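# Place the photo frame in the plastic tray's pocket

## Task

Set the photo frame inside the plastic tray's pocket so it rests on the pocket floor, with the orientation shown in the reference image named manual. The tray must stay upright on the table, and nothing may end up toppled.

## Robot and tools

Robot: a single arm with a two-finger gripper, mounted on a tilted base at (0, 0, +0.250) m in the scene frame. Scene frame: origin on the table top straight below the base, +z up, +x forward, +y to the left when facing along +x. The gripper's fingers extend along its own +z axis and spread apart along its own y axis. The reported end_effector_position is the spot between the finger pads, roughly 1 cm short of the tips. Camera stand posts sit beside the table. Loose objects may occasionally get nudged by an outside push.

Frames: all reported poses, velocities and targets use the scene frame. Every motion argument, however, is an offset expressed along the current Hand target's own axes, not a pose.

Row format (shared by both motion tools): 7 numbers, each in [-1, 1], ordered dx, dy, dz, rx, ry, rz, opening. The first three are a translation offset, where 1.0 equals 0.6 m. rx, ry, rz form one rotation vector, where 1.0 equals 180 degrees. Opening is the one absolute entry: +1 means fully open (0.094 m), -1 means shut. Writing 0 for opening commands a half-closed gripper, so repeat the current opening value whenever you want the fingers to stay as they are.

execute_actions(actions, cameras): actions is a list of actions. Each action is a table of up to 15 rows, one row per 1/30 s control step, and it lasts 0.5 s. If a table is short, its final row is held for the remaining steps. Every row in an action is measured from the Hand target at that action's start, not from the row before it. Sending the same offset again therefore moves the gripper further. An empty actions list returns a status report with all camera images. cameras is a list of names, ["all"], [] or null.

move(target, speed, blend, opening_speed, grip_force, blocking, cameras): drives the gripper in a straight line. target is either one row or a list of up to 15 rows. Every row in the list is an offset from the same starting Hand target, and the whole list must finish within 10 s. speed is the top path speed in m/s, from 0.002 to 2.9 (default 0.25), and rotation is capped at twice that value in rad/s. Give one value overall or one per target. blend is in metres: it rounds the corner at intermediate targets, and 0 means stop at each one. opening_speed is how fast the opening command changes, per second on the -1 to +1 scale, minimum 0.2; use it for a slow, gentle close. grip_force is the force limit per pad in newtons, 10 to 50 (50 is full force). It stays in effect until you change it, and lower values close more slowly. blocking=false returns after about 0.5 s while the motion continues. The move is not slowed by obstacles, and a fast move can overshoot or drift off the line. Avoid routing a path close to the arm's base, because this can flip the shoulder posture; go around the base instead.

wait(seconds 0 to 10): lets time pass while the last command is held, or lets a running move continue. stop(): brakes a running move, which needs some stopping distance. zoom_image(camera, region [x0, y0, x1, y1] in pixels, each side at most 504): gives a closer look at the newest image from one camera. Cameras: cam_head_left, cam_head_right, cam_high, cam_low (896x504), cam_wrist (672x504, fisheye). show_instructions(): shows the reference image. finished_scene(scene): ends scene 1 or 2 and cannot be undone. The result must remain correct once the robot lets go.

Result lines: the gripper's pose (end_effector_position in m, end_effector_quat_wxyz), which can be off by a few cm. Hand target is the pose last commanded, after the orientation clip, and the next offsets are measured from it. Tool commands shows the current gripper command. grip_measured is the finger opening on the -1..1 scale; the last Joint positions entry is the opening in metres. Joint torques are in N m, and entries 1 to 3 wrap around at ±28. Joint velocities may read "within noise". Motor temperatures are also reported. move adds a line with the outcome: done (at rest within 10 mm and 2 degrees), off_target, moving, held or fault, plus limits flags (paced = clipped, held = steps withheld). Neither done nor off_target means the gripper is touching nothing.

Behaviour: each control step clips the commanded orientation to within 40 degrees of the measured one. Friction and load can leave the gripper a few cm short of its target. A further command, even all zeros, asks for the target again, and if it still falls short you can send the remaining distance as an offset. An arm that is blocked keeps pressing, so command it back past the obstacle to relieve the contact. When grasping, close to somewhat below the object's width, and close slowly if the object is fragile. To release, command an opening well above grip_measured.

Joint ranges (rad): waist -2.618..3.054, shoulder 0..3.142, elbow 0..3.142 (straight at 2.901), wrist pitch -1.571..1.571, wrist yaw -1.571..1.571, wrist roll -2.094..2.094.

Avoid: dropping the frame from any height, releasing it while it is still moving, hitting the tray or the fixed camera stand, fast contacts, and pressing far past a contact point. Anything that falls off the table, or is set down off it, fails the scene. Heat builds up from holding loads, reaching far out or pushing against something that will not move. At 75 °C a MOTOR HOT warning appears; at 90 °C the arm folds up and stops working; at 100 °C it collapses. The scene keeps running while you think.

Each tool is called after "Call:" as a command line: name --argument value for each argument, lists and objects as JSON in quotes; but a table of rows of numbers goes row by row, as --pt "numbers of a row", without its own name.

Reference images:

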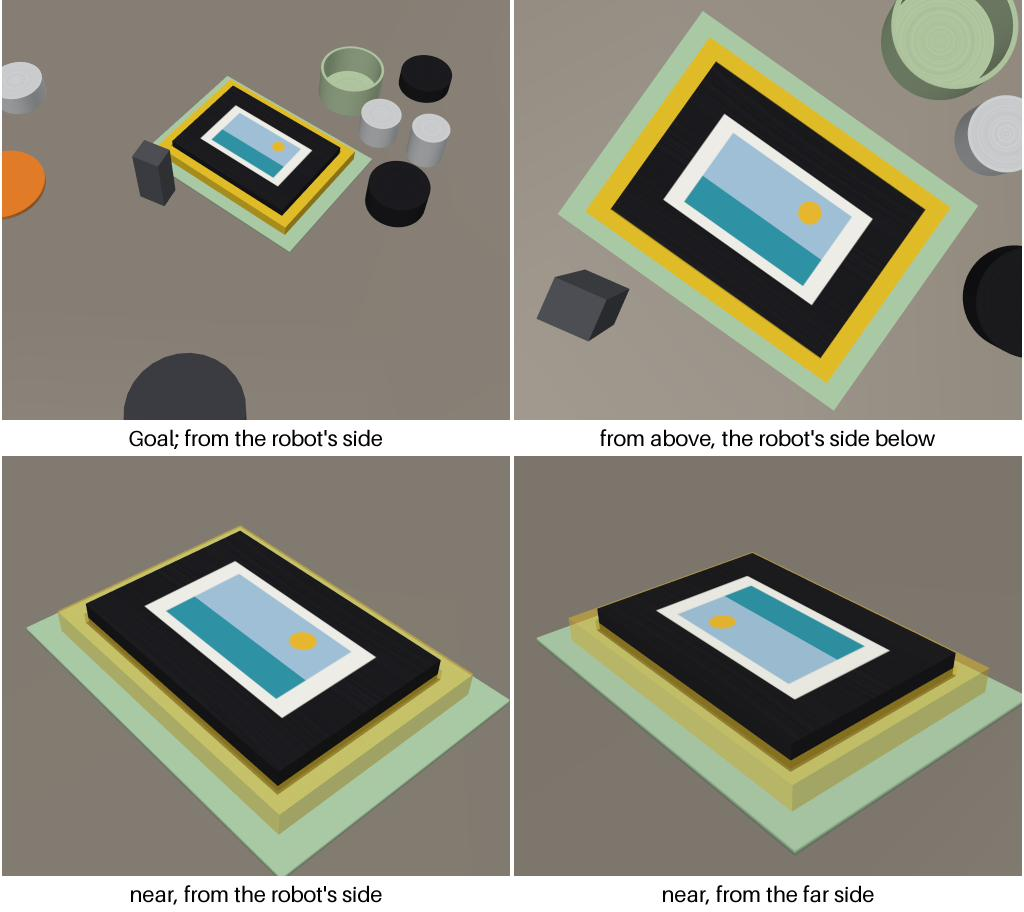

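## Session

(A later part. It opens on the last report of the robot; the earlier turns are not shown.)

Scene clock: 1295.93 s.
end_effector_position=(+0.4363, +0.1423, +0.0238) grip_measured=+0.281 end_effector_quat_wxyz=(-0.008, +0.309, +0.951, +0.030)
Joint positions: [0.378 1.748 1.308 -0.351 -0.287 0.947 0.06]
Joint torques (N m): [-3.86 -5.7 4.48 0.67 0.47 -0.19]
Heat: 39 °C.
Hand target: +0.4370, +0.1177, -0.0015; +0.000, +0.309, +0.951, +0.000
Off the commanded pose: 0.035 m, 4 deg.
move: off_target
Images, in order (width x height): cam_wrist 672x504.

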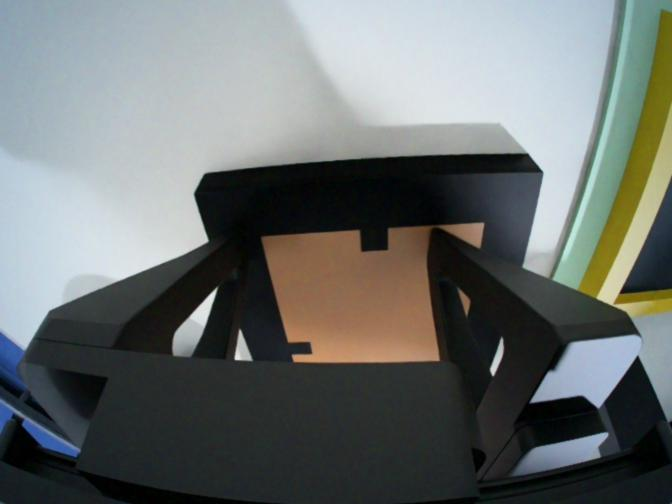

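Call:
move --pt "0 0 -0.119 0 0 0 0.28" --pt "0.2527 -0.0068 -0.1025 0 0 -0.0261 0.28" --speed 0.15 --blend '[0.02, 0]' --cameras '["cam_wrist", "cam_low", "cam_head_right"]'

Scene clock: 1344.37 s.
end_effector_position=(+0.3056, +0.2008, +0.0500) grip_measured=+0.281 end_effector_quat_wxyz=(-0.015, +0.267, +0.963, -0.008)
Joint positions: [0.736 1.457 0.89 -0.252 0.009 1.113 0.06]
Joint torques (N m): [0.54 -12.41 2.25 0.19 0.15 0.12]
Heat: 38 °C.
Hand target: +0.3118, +0.2036, +0.0599; +0.000, +0.270, +0.963, +0.000
Off the commanded pose: 0.012 m, 2 deg.
move: off_target
Images, in order (width x height): cam_head_right 896x504, cam_low 896x504, cam_wrist 672x504.

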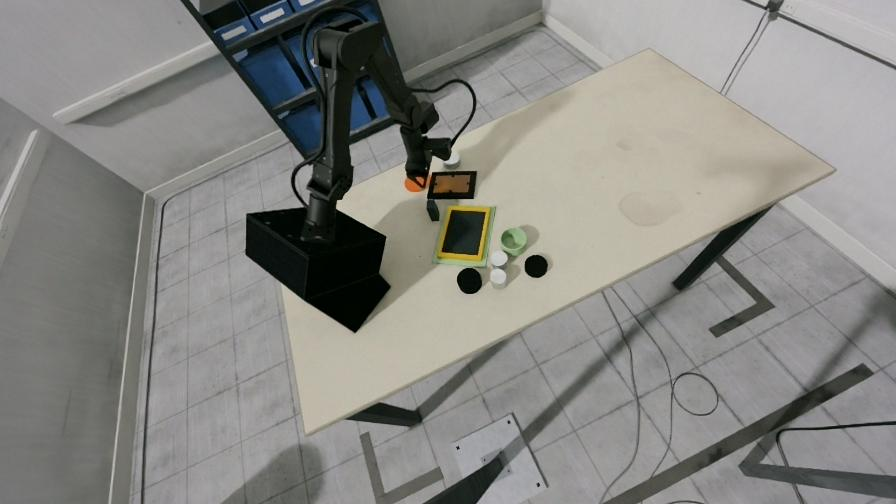

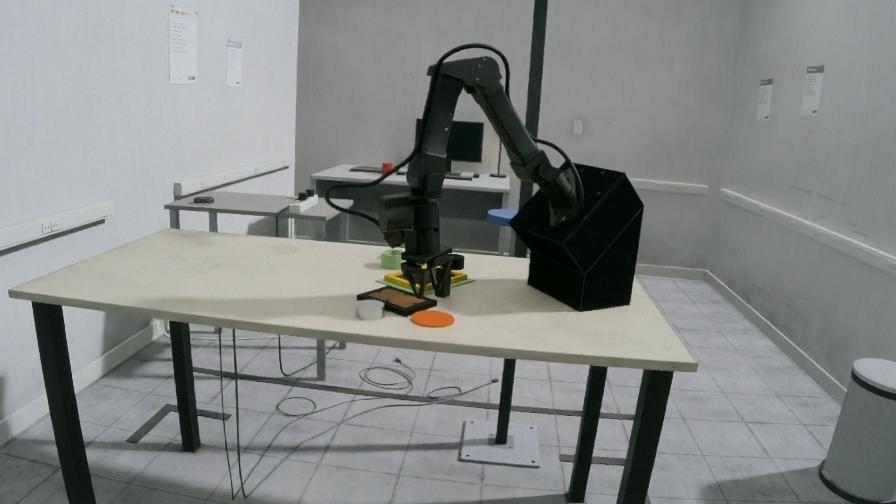

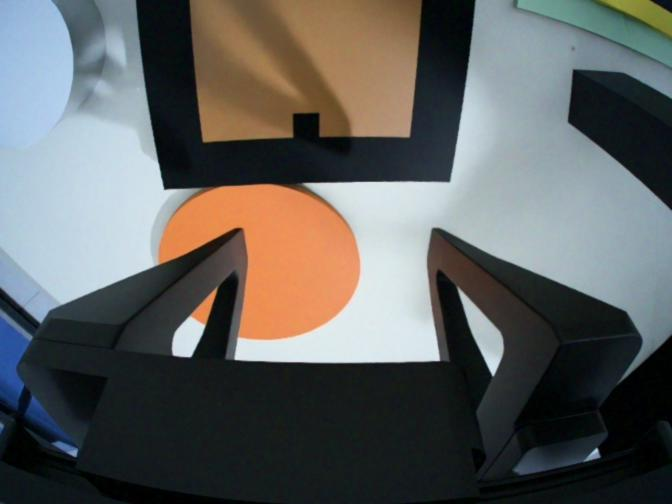

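Call:
move --target '[0.0, 0.0183, 0.055, 0, 0, 0, 0.28]' --speed 0.06 --cameras '["cam_wrist"]'

Scene clock: 1356.63 s.
end_effector_position=(+0.3186, +0.2131, +0.0339) grip_measured=+0.281 end_effector_quat_wxyz=(+0.001, +0.268, +0.963, +0.008)
Joint positions: [0.747 1.529 0.926 -0.17 0.02 1.123 0.06]
Joint torques (N m): [0.79 -7.15 4.27 0.27 0.16 0.12]
Heat: 40 °C.
Hand target: +0.3177, +0.2130, +0.0269; +0.000, +0.270, +0.963, +0.000
Off the commanded pose: 0.007 m, 1 deg.
move: done
Images, in order (width x height): cam_wrist 672x504.

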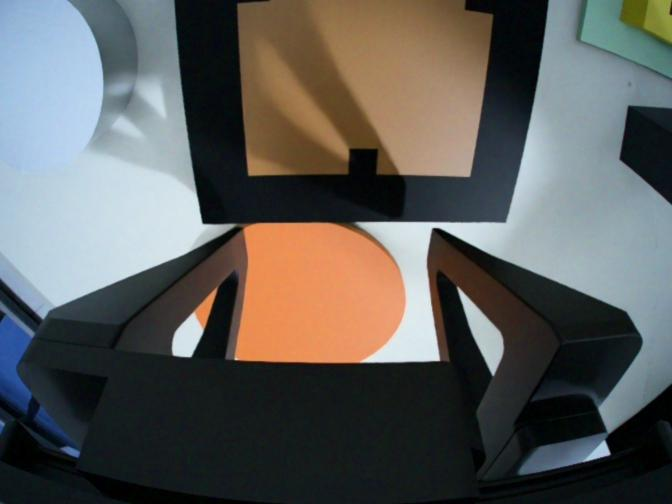

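Call:
move --target '[0.012, -0.008, 0.024, 0, 0, 0, 0.28]' --speed 0.04 --cameras '["cam_wrist"]'

Call:
zoom_image --camera "cam_wrist" --region '[180, 180, 500, 380]'

Scene clock: 1365.30 s.
end_effector_position=(+0.3179, +0.2171, +0.0248) grip_measured=+0.281 end_effector_quat_wxyz=(+0.005, +0.269, +0.963, +0.012)
Joint positions: [0.759 1.562 0.926 -0.126 0.029 1.131 0.06]
Joint torques (N m): [0.88 -6.45 1.98 0.49 0.14 0.11]
Heat: 40 °C.
Hand target: +0.3090, +0.2126, +0.0124; +0.000, +0.270, +0.963, +0.000
Off the commanded pose: 0.016 m, 1 deg.
move: off_target
Images, in order (width x height): cam_wrist 672x504.

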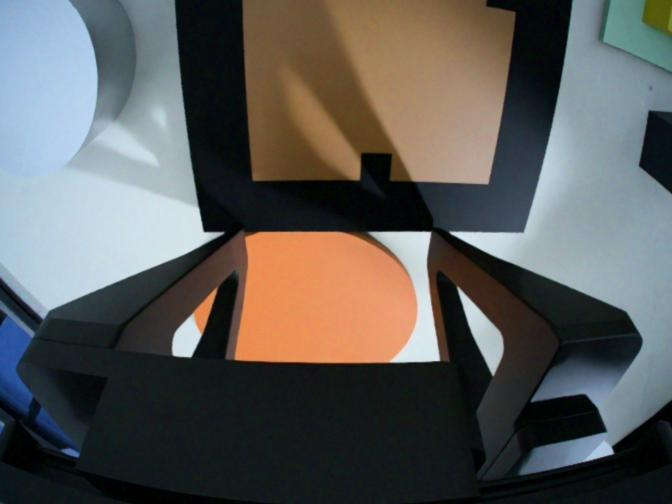

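Scaled by 1.575 from the camera's 672x504 image, which has a finer 960x720 frame.

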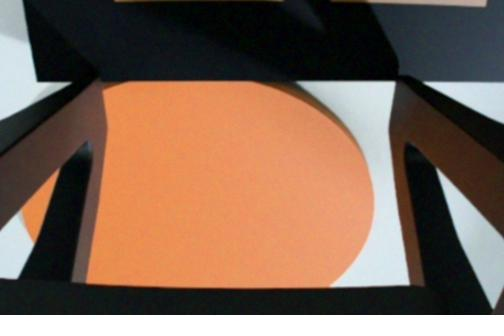

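Call:
move --pt "0.0 0 -0.035 0 0 0 0.28" --pt "0.0133 0 -0.035 0 0 0 0.28" --pt "0.0133 0 0.002 0 0 0 0.28" --speed 0.05 --cameras '["cam_wrist"]'

Call:
zoom_image --camera "cam_wrist" --region '[180, 180, 500, 380]'

Scene clock: 1377.47 s.
end_effector_position=(+0.3050, +0.2209, +0.0192) grip_measured=+0.281 end_effector_quat_wxyz=(+0.001, +0.268, +0.963, +0.012)
Joint positions: [0.79 1.574 0.898 -0.091 0.047 1.151 0.06]
Joint torques (N m): [0.43 -6.98 3.21 0.29 0.13 0.1]
Heat: 39 °C.
Hand target: +0.3019, +0.2168, +0.0112; +0.000, +0.270, +0.963, +0.000
Off the commanded pose: 0.009 m, 1 deg.
move: done
Images, in order (width x height): cam_wrist 672x504.

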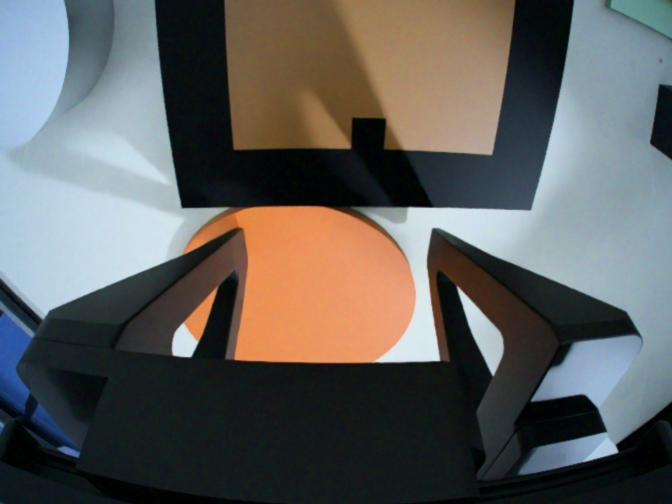

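Scaled by 1.575 from the camera's 672x504 image, which has a finer 960x720 frame.

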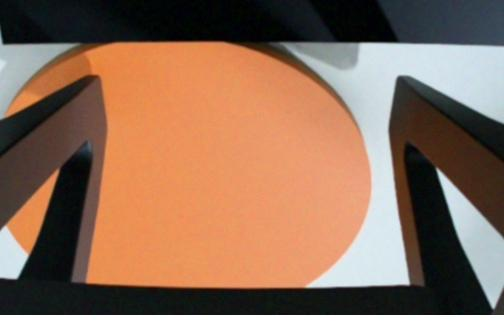

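Call:
move --target '[-0.1033, 0, 0, 0, 0, 0, 0.28]' --speed 0.05 --cameras '["cam_wrist", "cam_low", "cam_high"]'

Scene clock: 1392.77 s.
end_effector_position=(+0.3610, +0.1928, +0.0201) grip_measured=+0.281 end_effector_quat_wxyz=(+0.015, +0.269, +0.963, +0.017)
Joint positions: [0.626 1.612 1.019 -0.15 -0.06 1.042 0.06]
Joint torques (N m): [-1.44 -7.51 4.49 0.04 -0.05 -0.07]
Heat: 39 °C.
Hand target: +0.3549, +0.1844, +0.0112; +0.000, +0.270, +0.963, +0.000
Off the commanded pose: 0.014 m, 3 deg.
move: off_target
Images, in order (width x height): cam_high 896x504, cam_low 896x504, cam_wrist 672x504.

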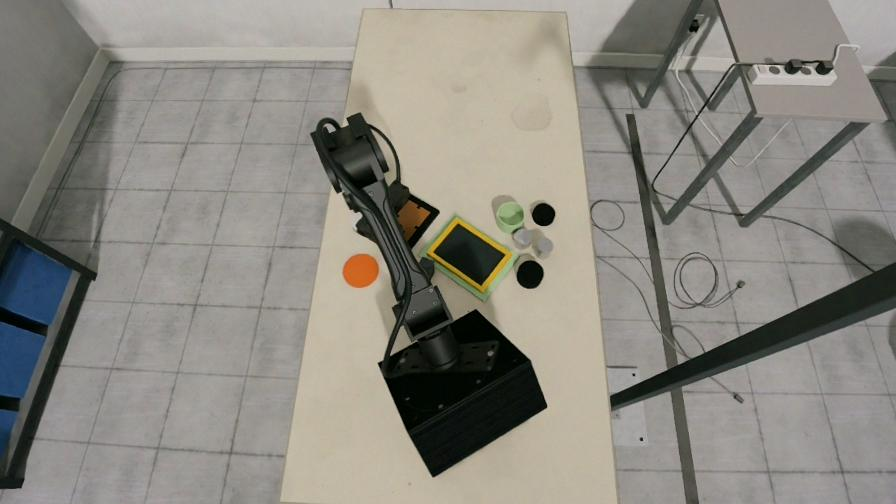

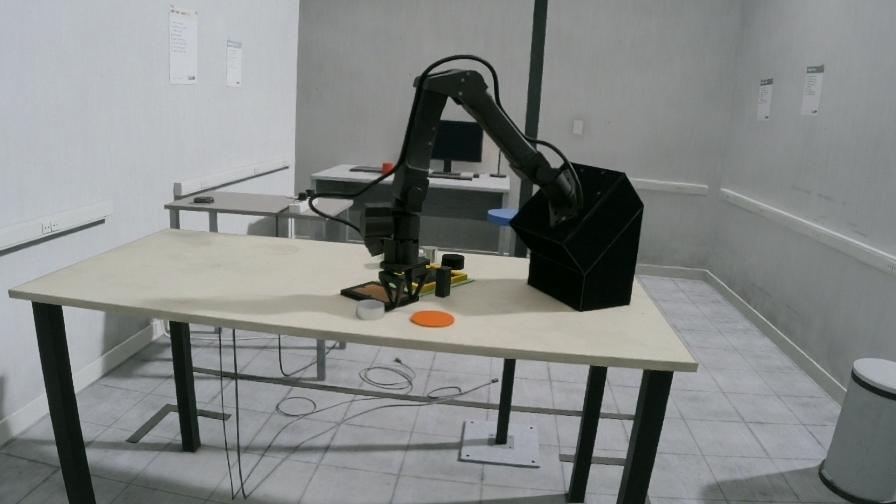

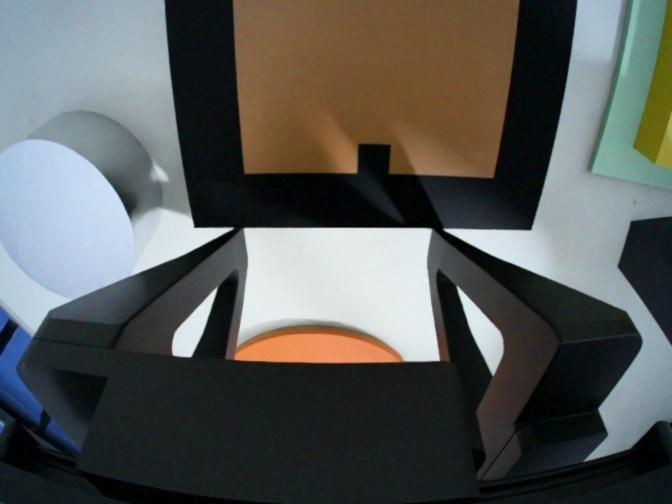

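Call:
move --target '[-0.05, -0.01, 0.001, 0, 0, 0, 0.28]' --speed 0.05

Call:
move --pt "0.02 0 -0.02 0 0 0 0.28" --pt "0.02 0 -0.2 0 0 0 0.28" --pt "-0.2 0.05 -0.25 0 0 0 0.6" --speed 0.15 --blend '[0.005, 0.02, 0]' --cameras '["cam_wrist", "cam_high"]'

Scene clock: 1419.07 s.
end_effector_position=(+0.3828, +0.1731, +0.0195) grip_measured=+0.281 end_effector_quat_wxyz=(+0.015, +0.268, +0.963, +0.016)
Joint positions: [0.542 1.642 1.076 -0.184 -0.122 0.981 0.06]
Joint torques (N m): [-2.14 -7.71 4.72 0.04 -0.04 -0.07]
Heat: 38 °C.
Hand target: +0.3774, +0.1637, +0.0106; +0.000, +0.270, +0.963, +0.000
Off the commanded pose: 0.014 m, 3 deg.
move: off_target

Scene clock: 1422.17 s.
end_effector_position=(+0.4958, +0.1348, +0.1674) grip_measured=+0.598 end_effector_quat_wxyz=(+0.013, +0.264, +0.964, +0.008)
Joint positions: [0.224 1.587 1.679 -0.906 -0.337 0.741 0.075]
Joint torques (N m): [-3.52 -9.02 8.14 0.01 -0.06 -0.06]
Heat: 38 °C.
Hand target: +0.4957, +0.1271, +0.1608; +0.000, +0.270, +0.963, +0.000
Off the commanded pose: 0.010 m, 2 deg.
move: done
Images, in order (width x height): cam_high 896x504, cam_wrist 672x504.

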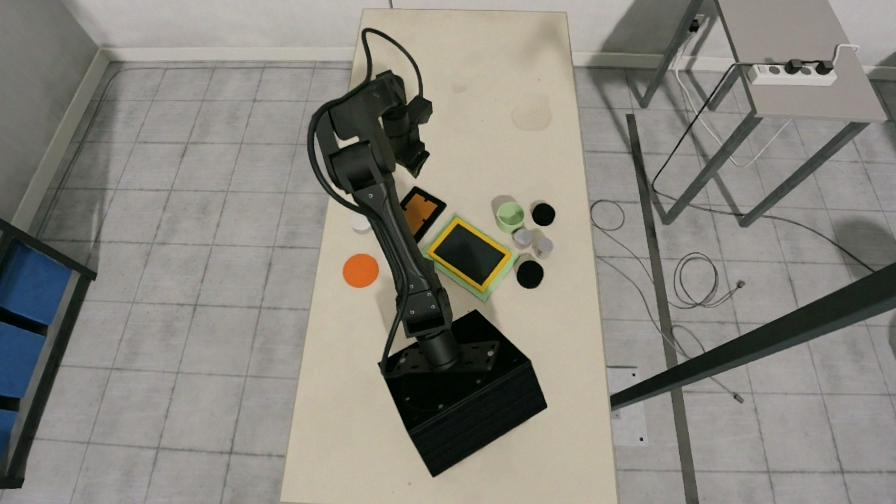

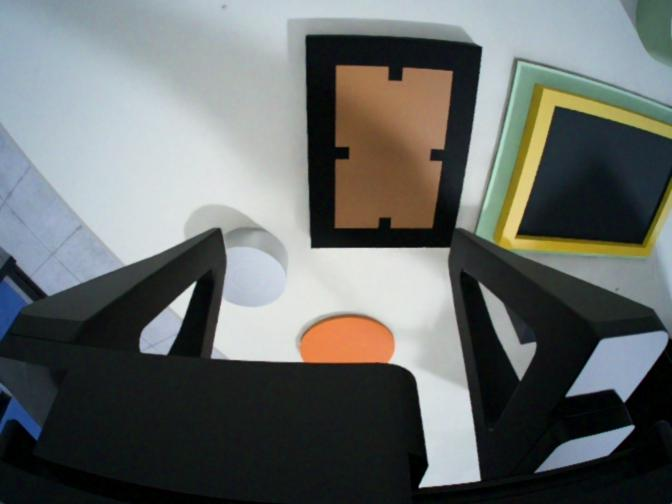

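Call:
move --target '[0.0397, -0.0031, 0.143, 0.0944, 0.0018, 0.0120, 1.0]' --speed 0.15 --cameras '["cam_wrist", "cam_low"]'

Call:
zoom_image --camera "cam_low" --region '[320, 200, 490, 340]'

Scene clock: 1475.83 s.
end_effector_position=(+0.4796, +0.1434, +0.0841) grip_measured=+0.998 end_effector_quat_wxyz=(-0.030, +0.281, +0.951, -0.123)
Joint positions: [0.417 1.872 1.892 -1.021 -0.036 0.894 0.094]
Joint torques (N m): [-1.66 -10.51 7.46 -0.4 0.29 0.15]
Heat: 38 °C.
Hand target: +0.4744, +0.1380, +0.0750; -0.042, +0.285, +0.947, -0.141
Off the commanded pose: 0.012 m, 3 deg.
move: off_target
Images, in order (width x height): cam_low 896x504, cam_wrist 672x504.

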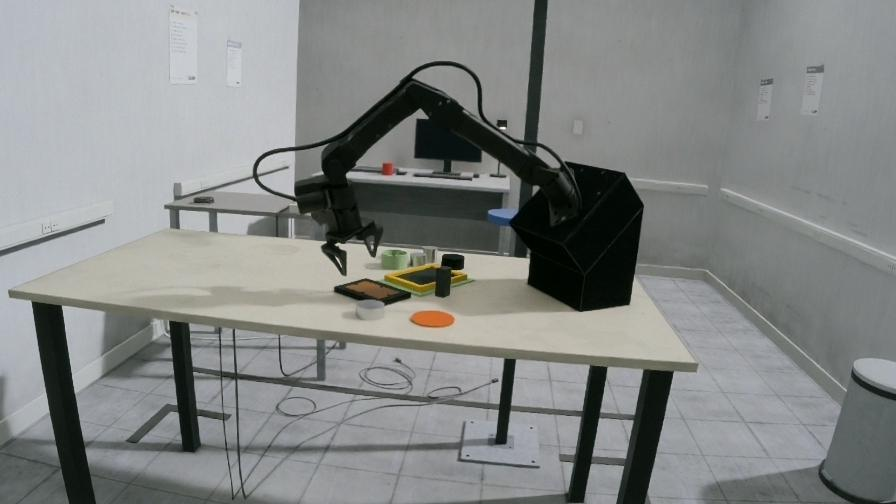

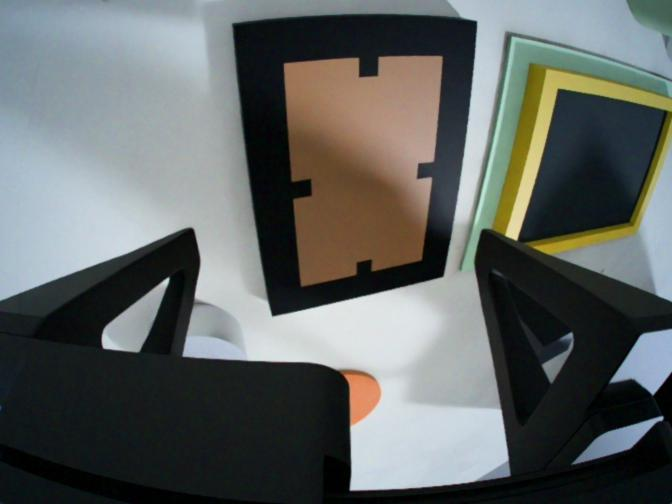

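Scaled by 2.965 from the camera's 896x504 image, which has a finer 1280x720 frame.

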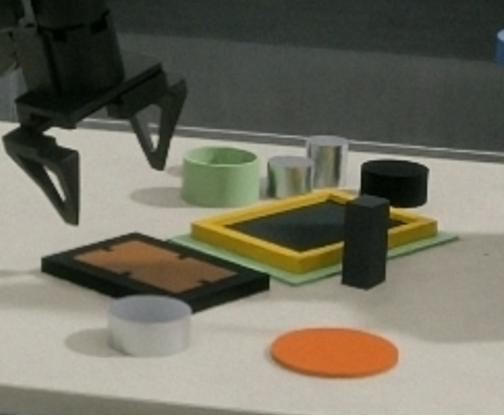

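Call:
move --target '[0, 0.01, 0.0893, 0, 0, 0, 1.0]' --speed 0.08 --cameras '["cam_wrist", "cam_low"]'

Call:
zoom_image --camera "cam_low" --region '[320, 200, 490, 340]'

Scene clock: 1529.83 s.
end_effector_position=(+0.4800, +0.1368, +0.0385) grip_measured=+0.998 end_effector_quat_wxyz=(-0.030, +0.282, +0.951, -0.124)
Joint positions: [0.425 1.974 1.892 -0.919 -0.03 0.904 0.094]
Joint torques (N m): [-1.57 -10.65 4.25 -0.12 0.31 0.13]
Heat: 41 °C.
Hand target: +0.4689, +0.1295, +0.0220; -0.042, +0.285, +0.947, -0.142
Off the commanded pose: 0.021 m, 2 deg.
move: off_target
Images, in order (width x height): cam_low 896x504, cam_wrist 672x504.

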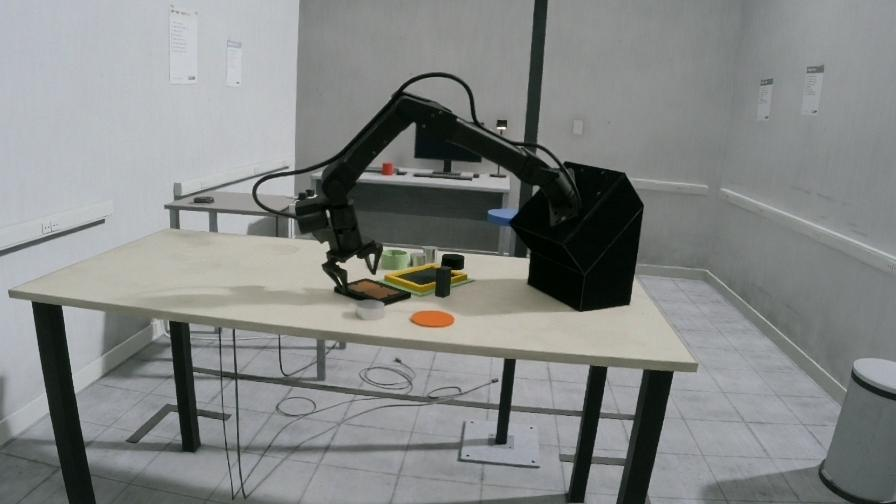

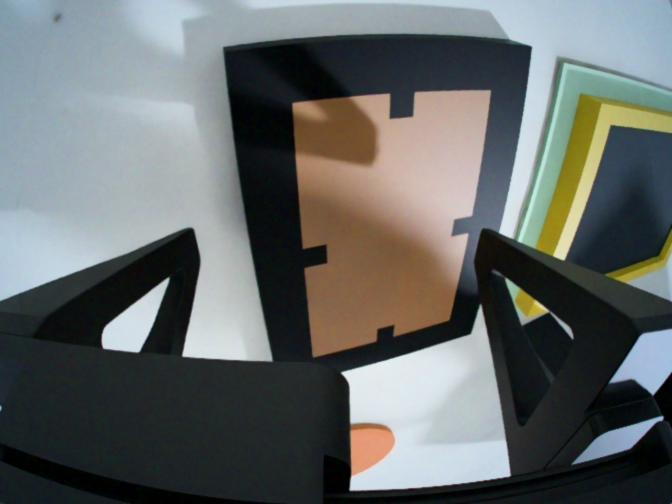

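Scaled by 2.965 from the camera's 896x504 image, which has a finer 1280x720 frame.

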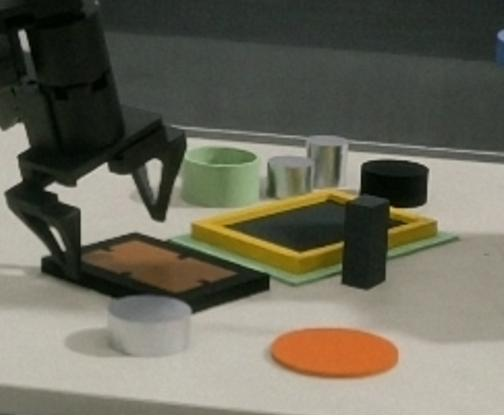

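Call:
move --target '[0.0133, 0.0058, 0.0191, 0, 0, 0, 1.0]' --speed 0.04 --cameras '["cam_wrist"]'

Call:
zoom_image --camera "cam_wrist" --region '[120, 180, 500, 400]'

Scene clock: 1541.20 s.
end_effector_position=(+0.4747, +0.1424, +0.0274) grip_measured=+0.998 end_effector_quat_wxyz=(-0.029, +0.282, +0.951, -0.123)
Joint positions: [0.447 1.984 1.869 -0.882 -0.019 0.921 0.094]
Joint torques (N m): [-1.48 -10.45 3.93 -0.12 0.32 0.14]
Heat: 41 °C.
Hand target: +0.4621, +0.1340, +0.0100; -0.042, +0.285, +0.947, -0.142
Off the commanded pose: 0.023 m, 3 deg.
move: off_target
Images, in order (width x height): cam_wrist 672x504.

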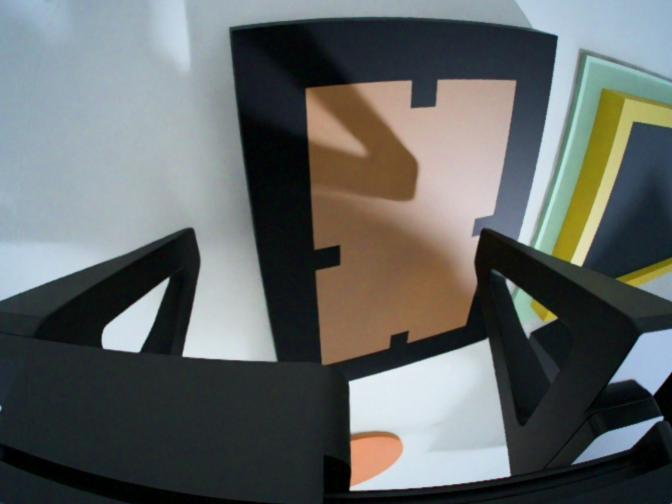

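Scaled by 1.326 from the camera's 672x504 image, which has a finer 960x720 frame.

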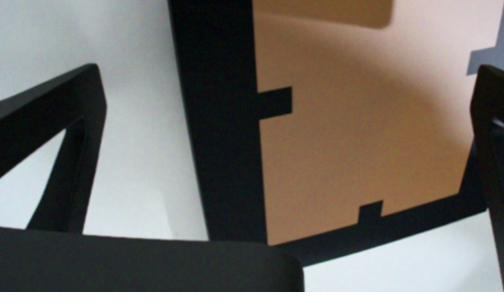

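Call:
move --target '[0, -0.0638, 0.0195, 0, 0, 0, 1.0]' --speed 0.05 --cameras '["cam_wrist"]'

Scene clock: 1550.20 s.
end_effector_position=(+0.4619, +0.1261, +0.0202) grip_measured=+0.999 end_effector_quat_wxyz=(-0.022, +0.280, +0.954, -0.101)
Joint positions: [0.412 1.919 1.682 -0.724 -0.066 0.889 0.094]
Joint torques (N m): [-3.58 -11.08 1.32 -0.3 0.47 -0.03]
Heat: 41 °C.
Hand target: +0.4400, +0.1006, +0.0100; -0.042, +0.285, +0.947, -0.142
Off the commanded pose: 0.035 m, 5 deg.
move: off_target
Images, in order (width x height): cam_wrist 672x504.

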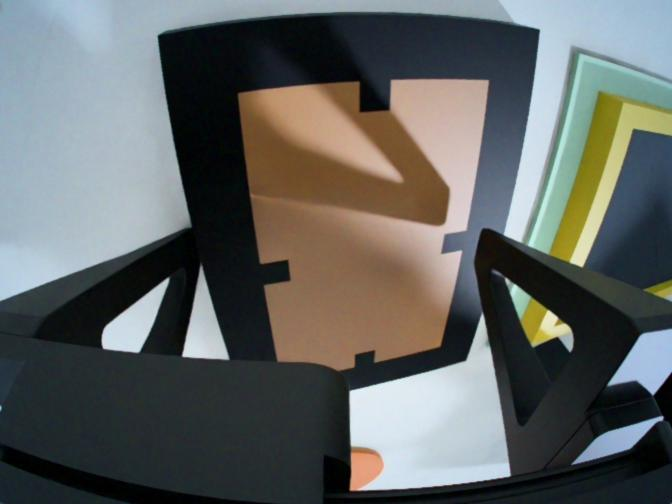

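Call:
move --target '[0, -0.0367, -0.0063, 0, 0, 0, 1.0]' --speed 0.05 --cameras '["cam_wrist"]'

Scene clock: 1560.77 s.
end_effector_position=(+0.4459, +0.1030, +0.0209) grip_measured=+0.999 end_effector_quat_wxyz=(-0.027, +0.281, +0.953, -0.110)
Joint positions: [0.375 1.881 1.572 -0.674 -0.077 0.86 0.094]
Joint torques (N m): [-3.77 -12.11 1.47 -0.39 0.41 -0.06]
Heat: 41 °C.
Hand target: +0.4292, +0.0839, +0.0200; -0.042, +0.285, +0.947, -0.142
Off the commanded pose: 0.026 m, 4 deg.
move: off_target
Images, in order (width x height): cam_wrist 672x504.

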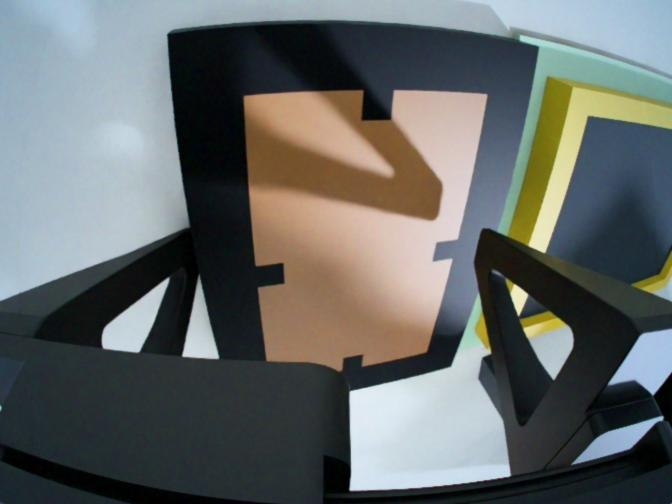

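Call:
zoom_image --camera "cam_wrist" --region '[380, 10, 620, 390]'

Call:
zoom_image --camera "cam_wrist" --region '[130, 180, 330, 380]'

Scaled by 1.326 from the camera's 672x504 image, which has a finer 960x720 frame.

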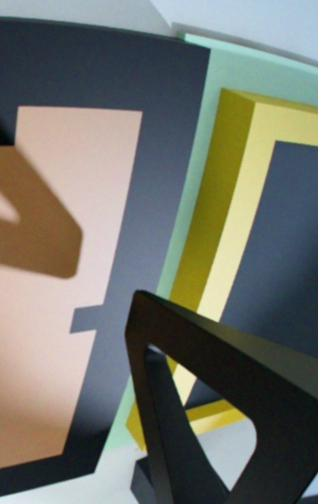

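Scaled by 2.520 from the camera's 672x504 image, which has a finer 960x720 frame.

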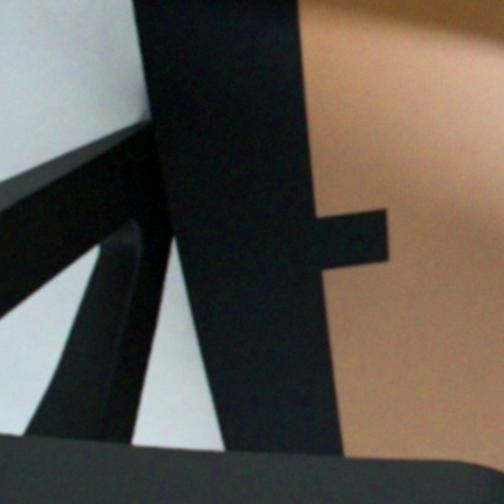

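Call:
move --target '[0, -0.0239, 0.0063, 0, 0, 0, 1.0]' --speed 0.04 --cameras '["cam_wrist", "cam_low"]'

Call:
zoom_image --camera "cam_low" --region '[320, 200, 490, 340]'

Scene clock: 1577.73 s.
end_effector_position=(+0.4455, +0.1014, +0.0192) grip_measured=+0.999 end_effector_quat_wxyz=(-0.019, +0.276, +0.957, -0.089)
Joint positions: [0.36 1.858 1.512 -0.601 -0.112 0.84 0.094]
Joint torques (N m): [-4.62 -11.86 1.09 -0.65 0.65 -0.08]
Heat: 41 °C.
Hand target: +0.4209, +0.0716, +0.0206; -0.042, +0.285, +0.947, -0.142
Off the commanded pose: 0.039 m, 7 deg.
move: off_target
Images, in order (width x height): cam_low 896x504, cam_wrist 672x504.

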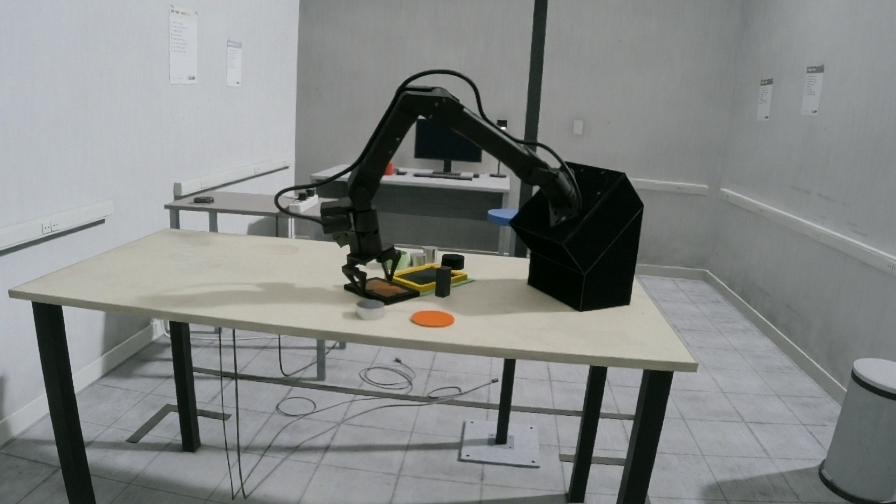

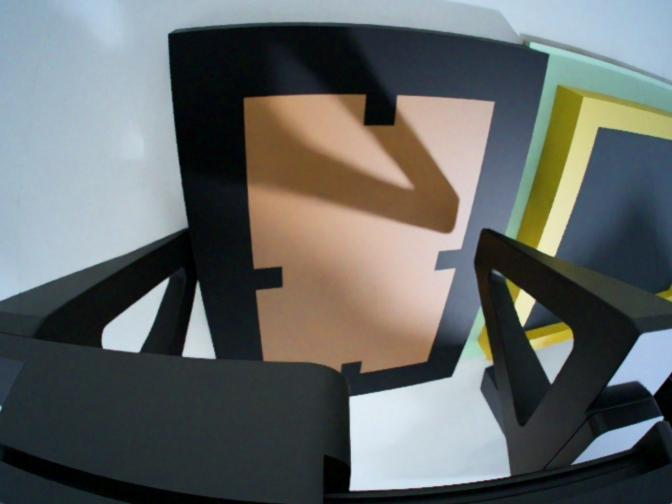

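Scaled by 2.965 from the camera's 896x504 image, which has a finer 1280x720 frame.

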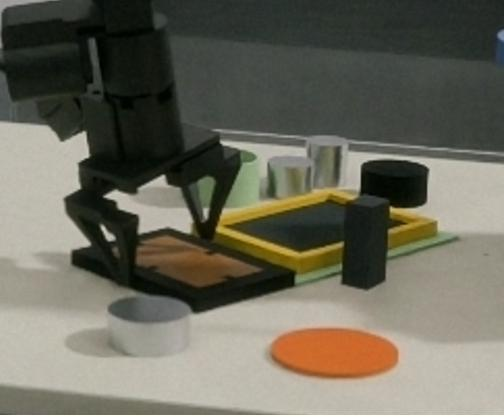

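Call:
move --target '[0, -0.0122, -0.0398, 0, 0, 0, 1.0]' --speed 0.03 --cameras '["cam_wrist", "cam_low"]'

Call:
zoom_image --camera "cam_low" --region '[320, 200, 490, 340]'

Scene clock: 1586.80 s.
end_effector_position=(+0.4457, +0.1009, +0.0278) grip_measured=+0.999 end_effector_quat_wxyz=(-0.015, +0.273, +0.958, -0.085)
Joint positions: [0.352 1.826 1.489 -0.599 -0.119 0.828 0.094]
Joint torques (N m): [-5.29 -14.64 1.78 -1.12 0.65 -0.1]
Heat: 41 °C.
Hand target: +0.4209, +0.0716, +0.0456; -0.042, +0.285, +0.947, -0.142
Off the commanded pose: 0.042 m, 7 deg.
move: off_target
Images, in order (width x height): cam_low 896x504, cam_wrist 672x504.

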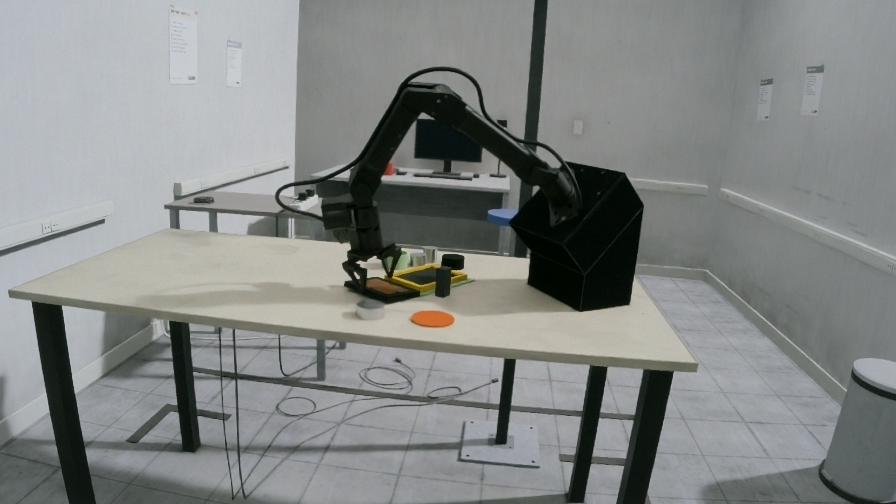

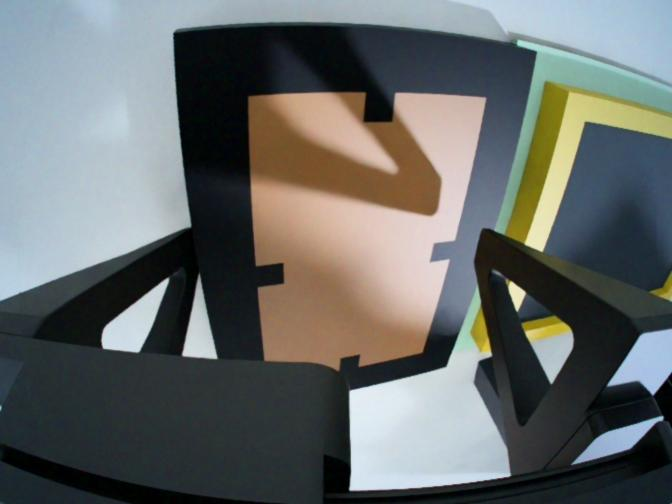

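Scaled by 2.965 from the camera's 896x504 image, which has a finer 1280x720 frame.

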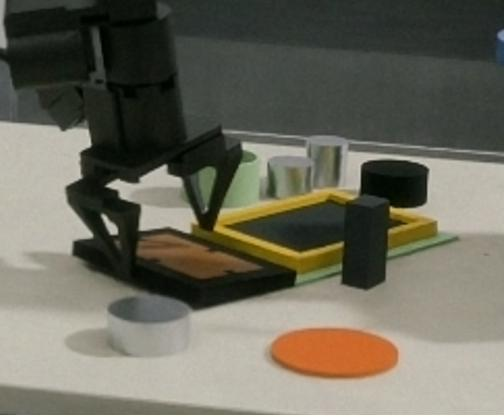

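Call:
move --target '[0, -0.0146, -0.0478, 0, 0, 0, 1.0]' --speed 0.03 --cameras '["cam_wrist", "cam_low"]'

Call:
zoom_image --camera "cam_low" --region '[320, 200, 490, 340]'

Scene clock: 1594.73 s.
end_effector_position=(+0.4421, +0.0953, +0.0597) grip_measured=+0.999 end_effector_quat_wxyz=(-0.021, +0.275, +0.957, -0.095)
Joint positions: [0.324 1.746 1.476 -0.69 -0.124 0.806 0.094]
Joint torques (N m): [-4.94 -14.28 2.24 -0.95 0.56 -0.06]
Heat: 44 °C.
Hand target: +0.4209, +0.0716, +0.0756; -0.042, +0.285, +0.947, -0.142
Off the commanded pose: 0.036 m, 6 deg.
move: off_target
Images, in order (width x height): cam_low 896x504, cam_wrist 672x504.

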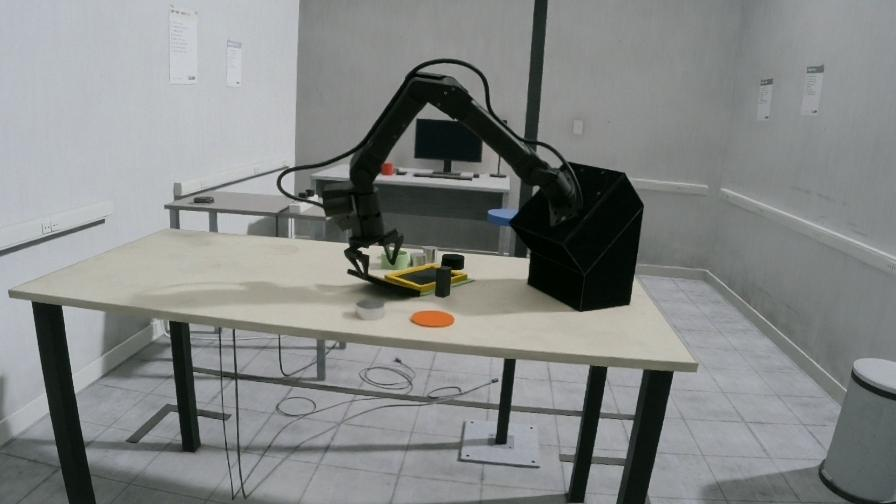

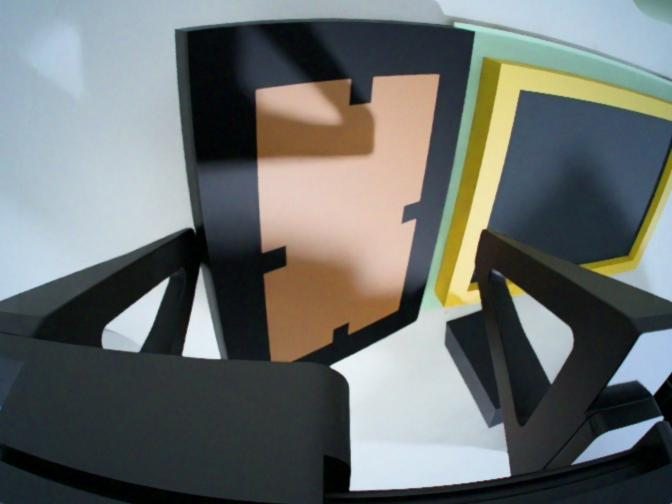

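Scaled by 2.965 from the camera's 896x504 image, which has a finer 1280x720 frame.

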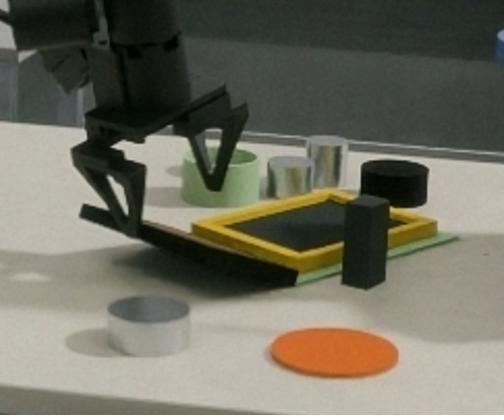

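Call:
move --target '[0, -0.0525, -0.0427, 0, 0, 0, 1.0]' --speed 0.04 --cameras '["cam_wrist", "cam_low"]'

Call:
zoom_image --camera "cam_low" --region '[320, 200, 490, 340]'

Scene clock: 1608.20 s.
end_effector_position=(+0.4284, +0.0737, +0.0980) grip_measured=+0.999 end_effector_quat_wxyz=(-0.025, +0.274, +0.956, -0.100)
Joint positions: [0.245 1.622 1.388 -0.747 -0.165 0.737 0.094]
Joint torques (N m): [-4.78 -12.78 2.3 -0.76 0.61 -0.06]
Heat: 44 °C.
Hand target: +0.4083, +0.0527, +0.1093; -0.042, +0.285, +0.947, -0.142
Off the commanded pose: 0.031 m, 5 deg.
move: off_target
Images, in order (width x height): cam_low 896x504, cam_wrist 672x504.

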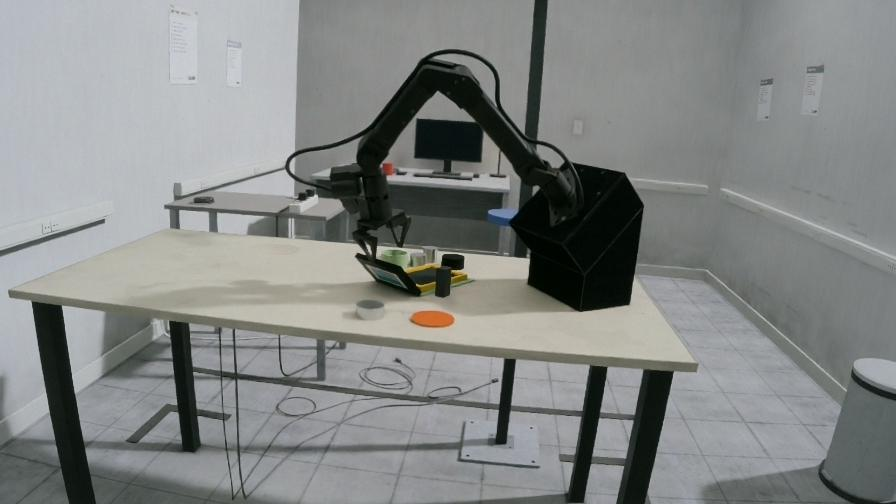

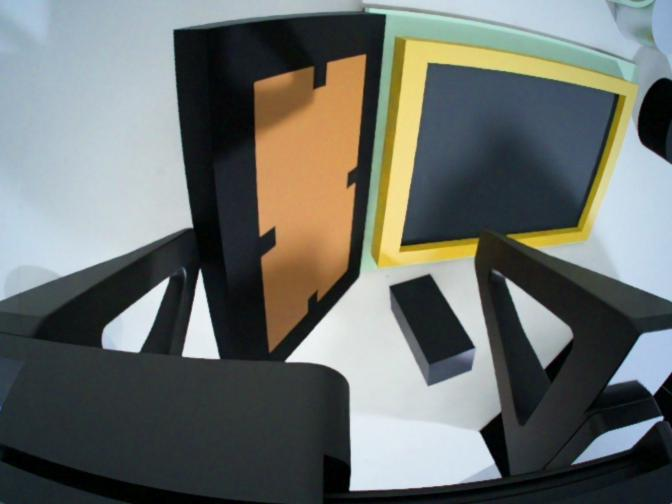

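Scaled by 2.965 from the camera's 896x504 image, which has a finer 1280x720 frame.

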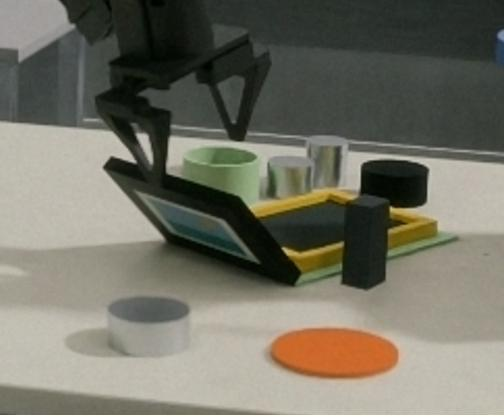

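Call:
zoom_image --camera "cam_low" --region '[345, 245, 435, 305]'

Scaled by 5.600 from the camera's 896x504 image, which has a finer 1280x720 frame.

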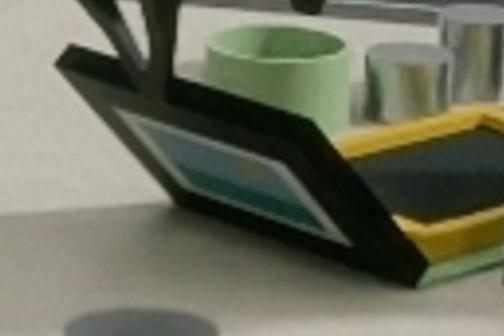

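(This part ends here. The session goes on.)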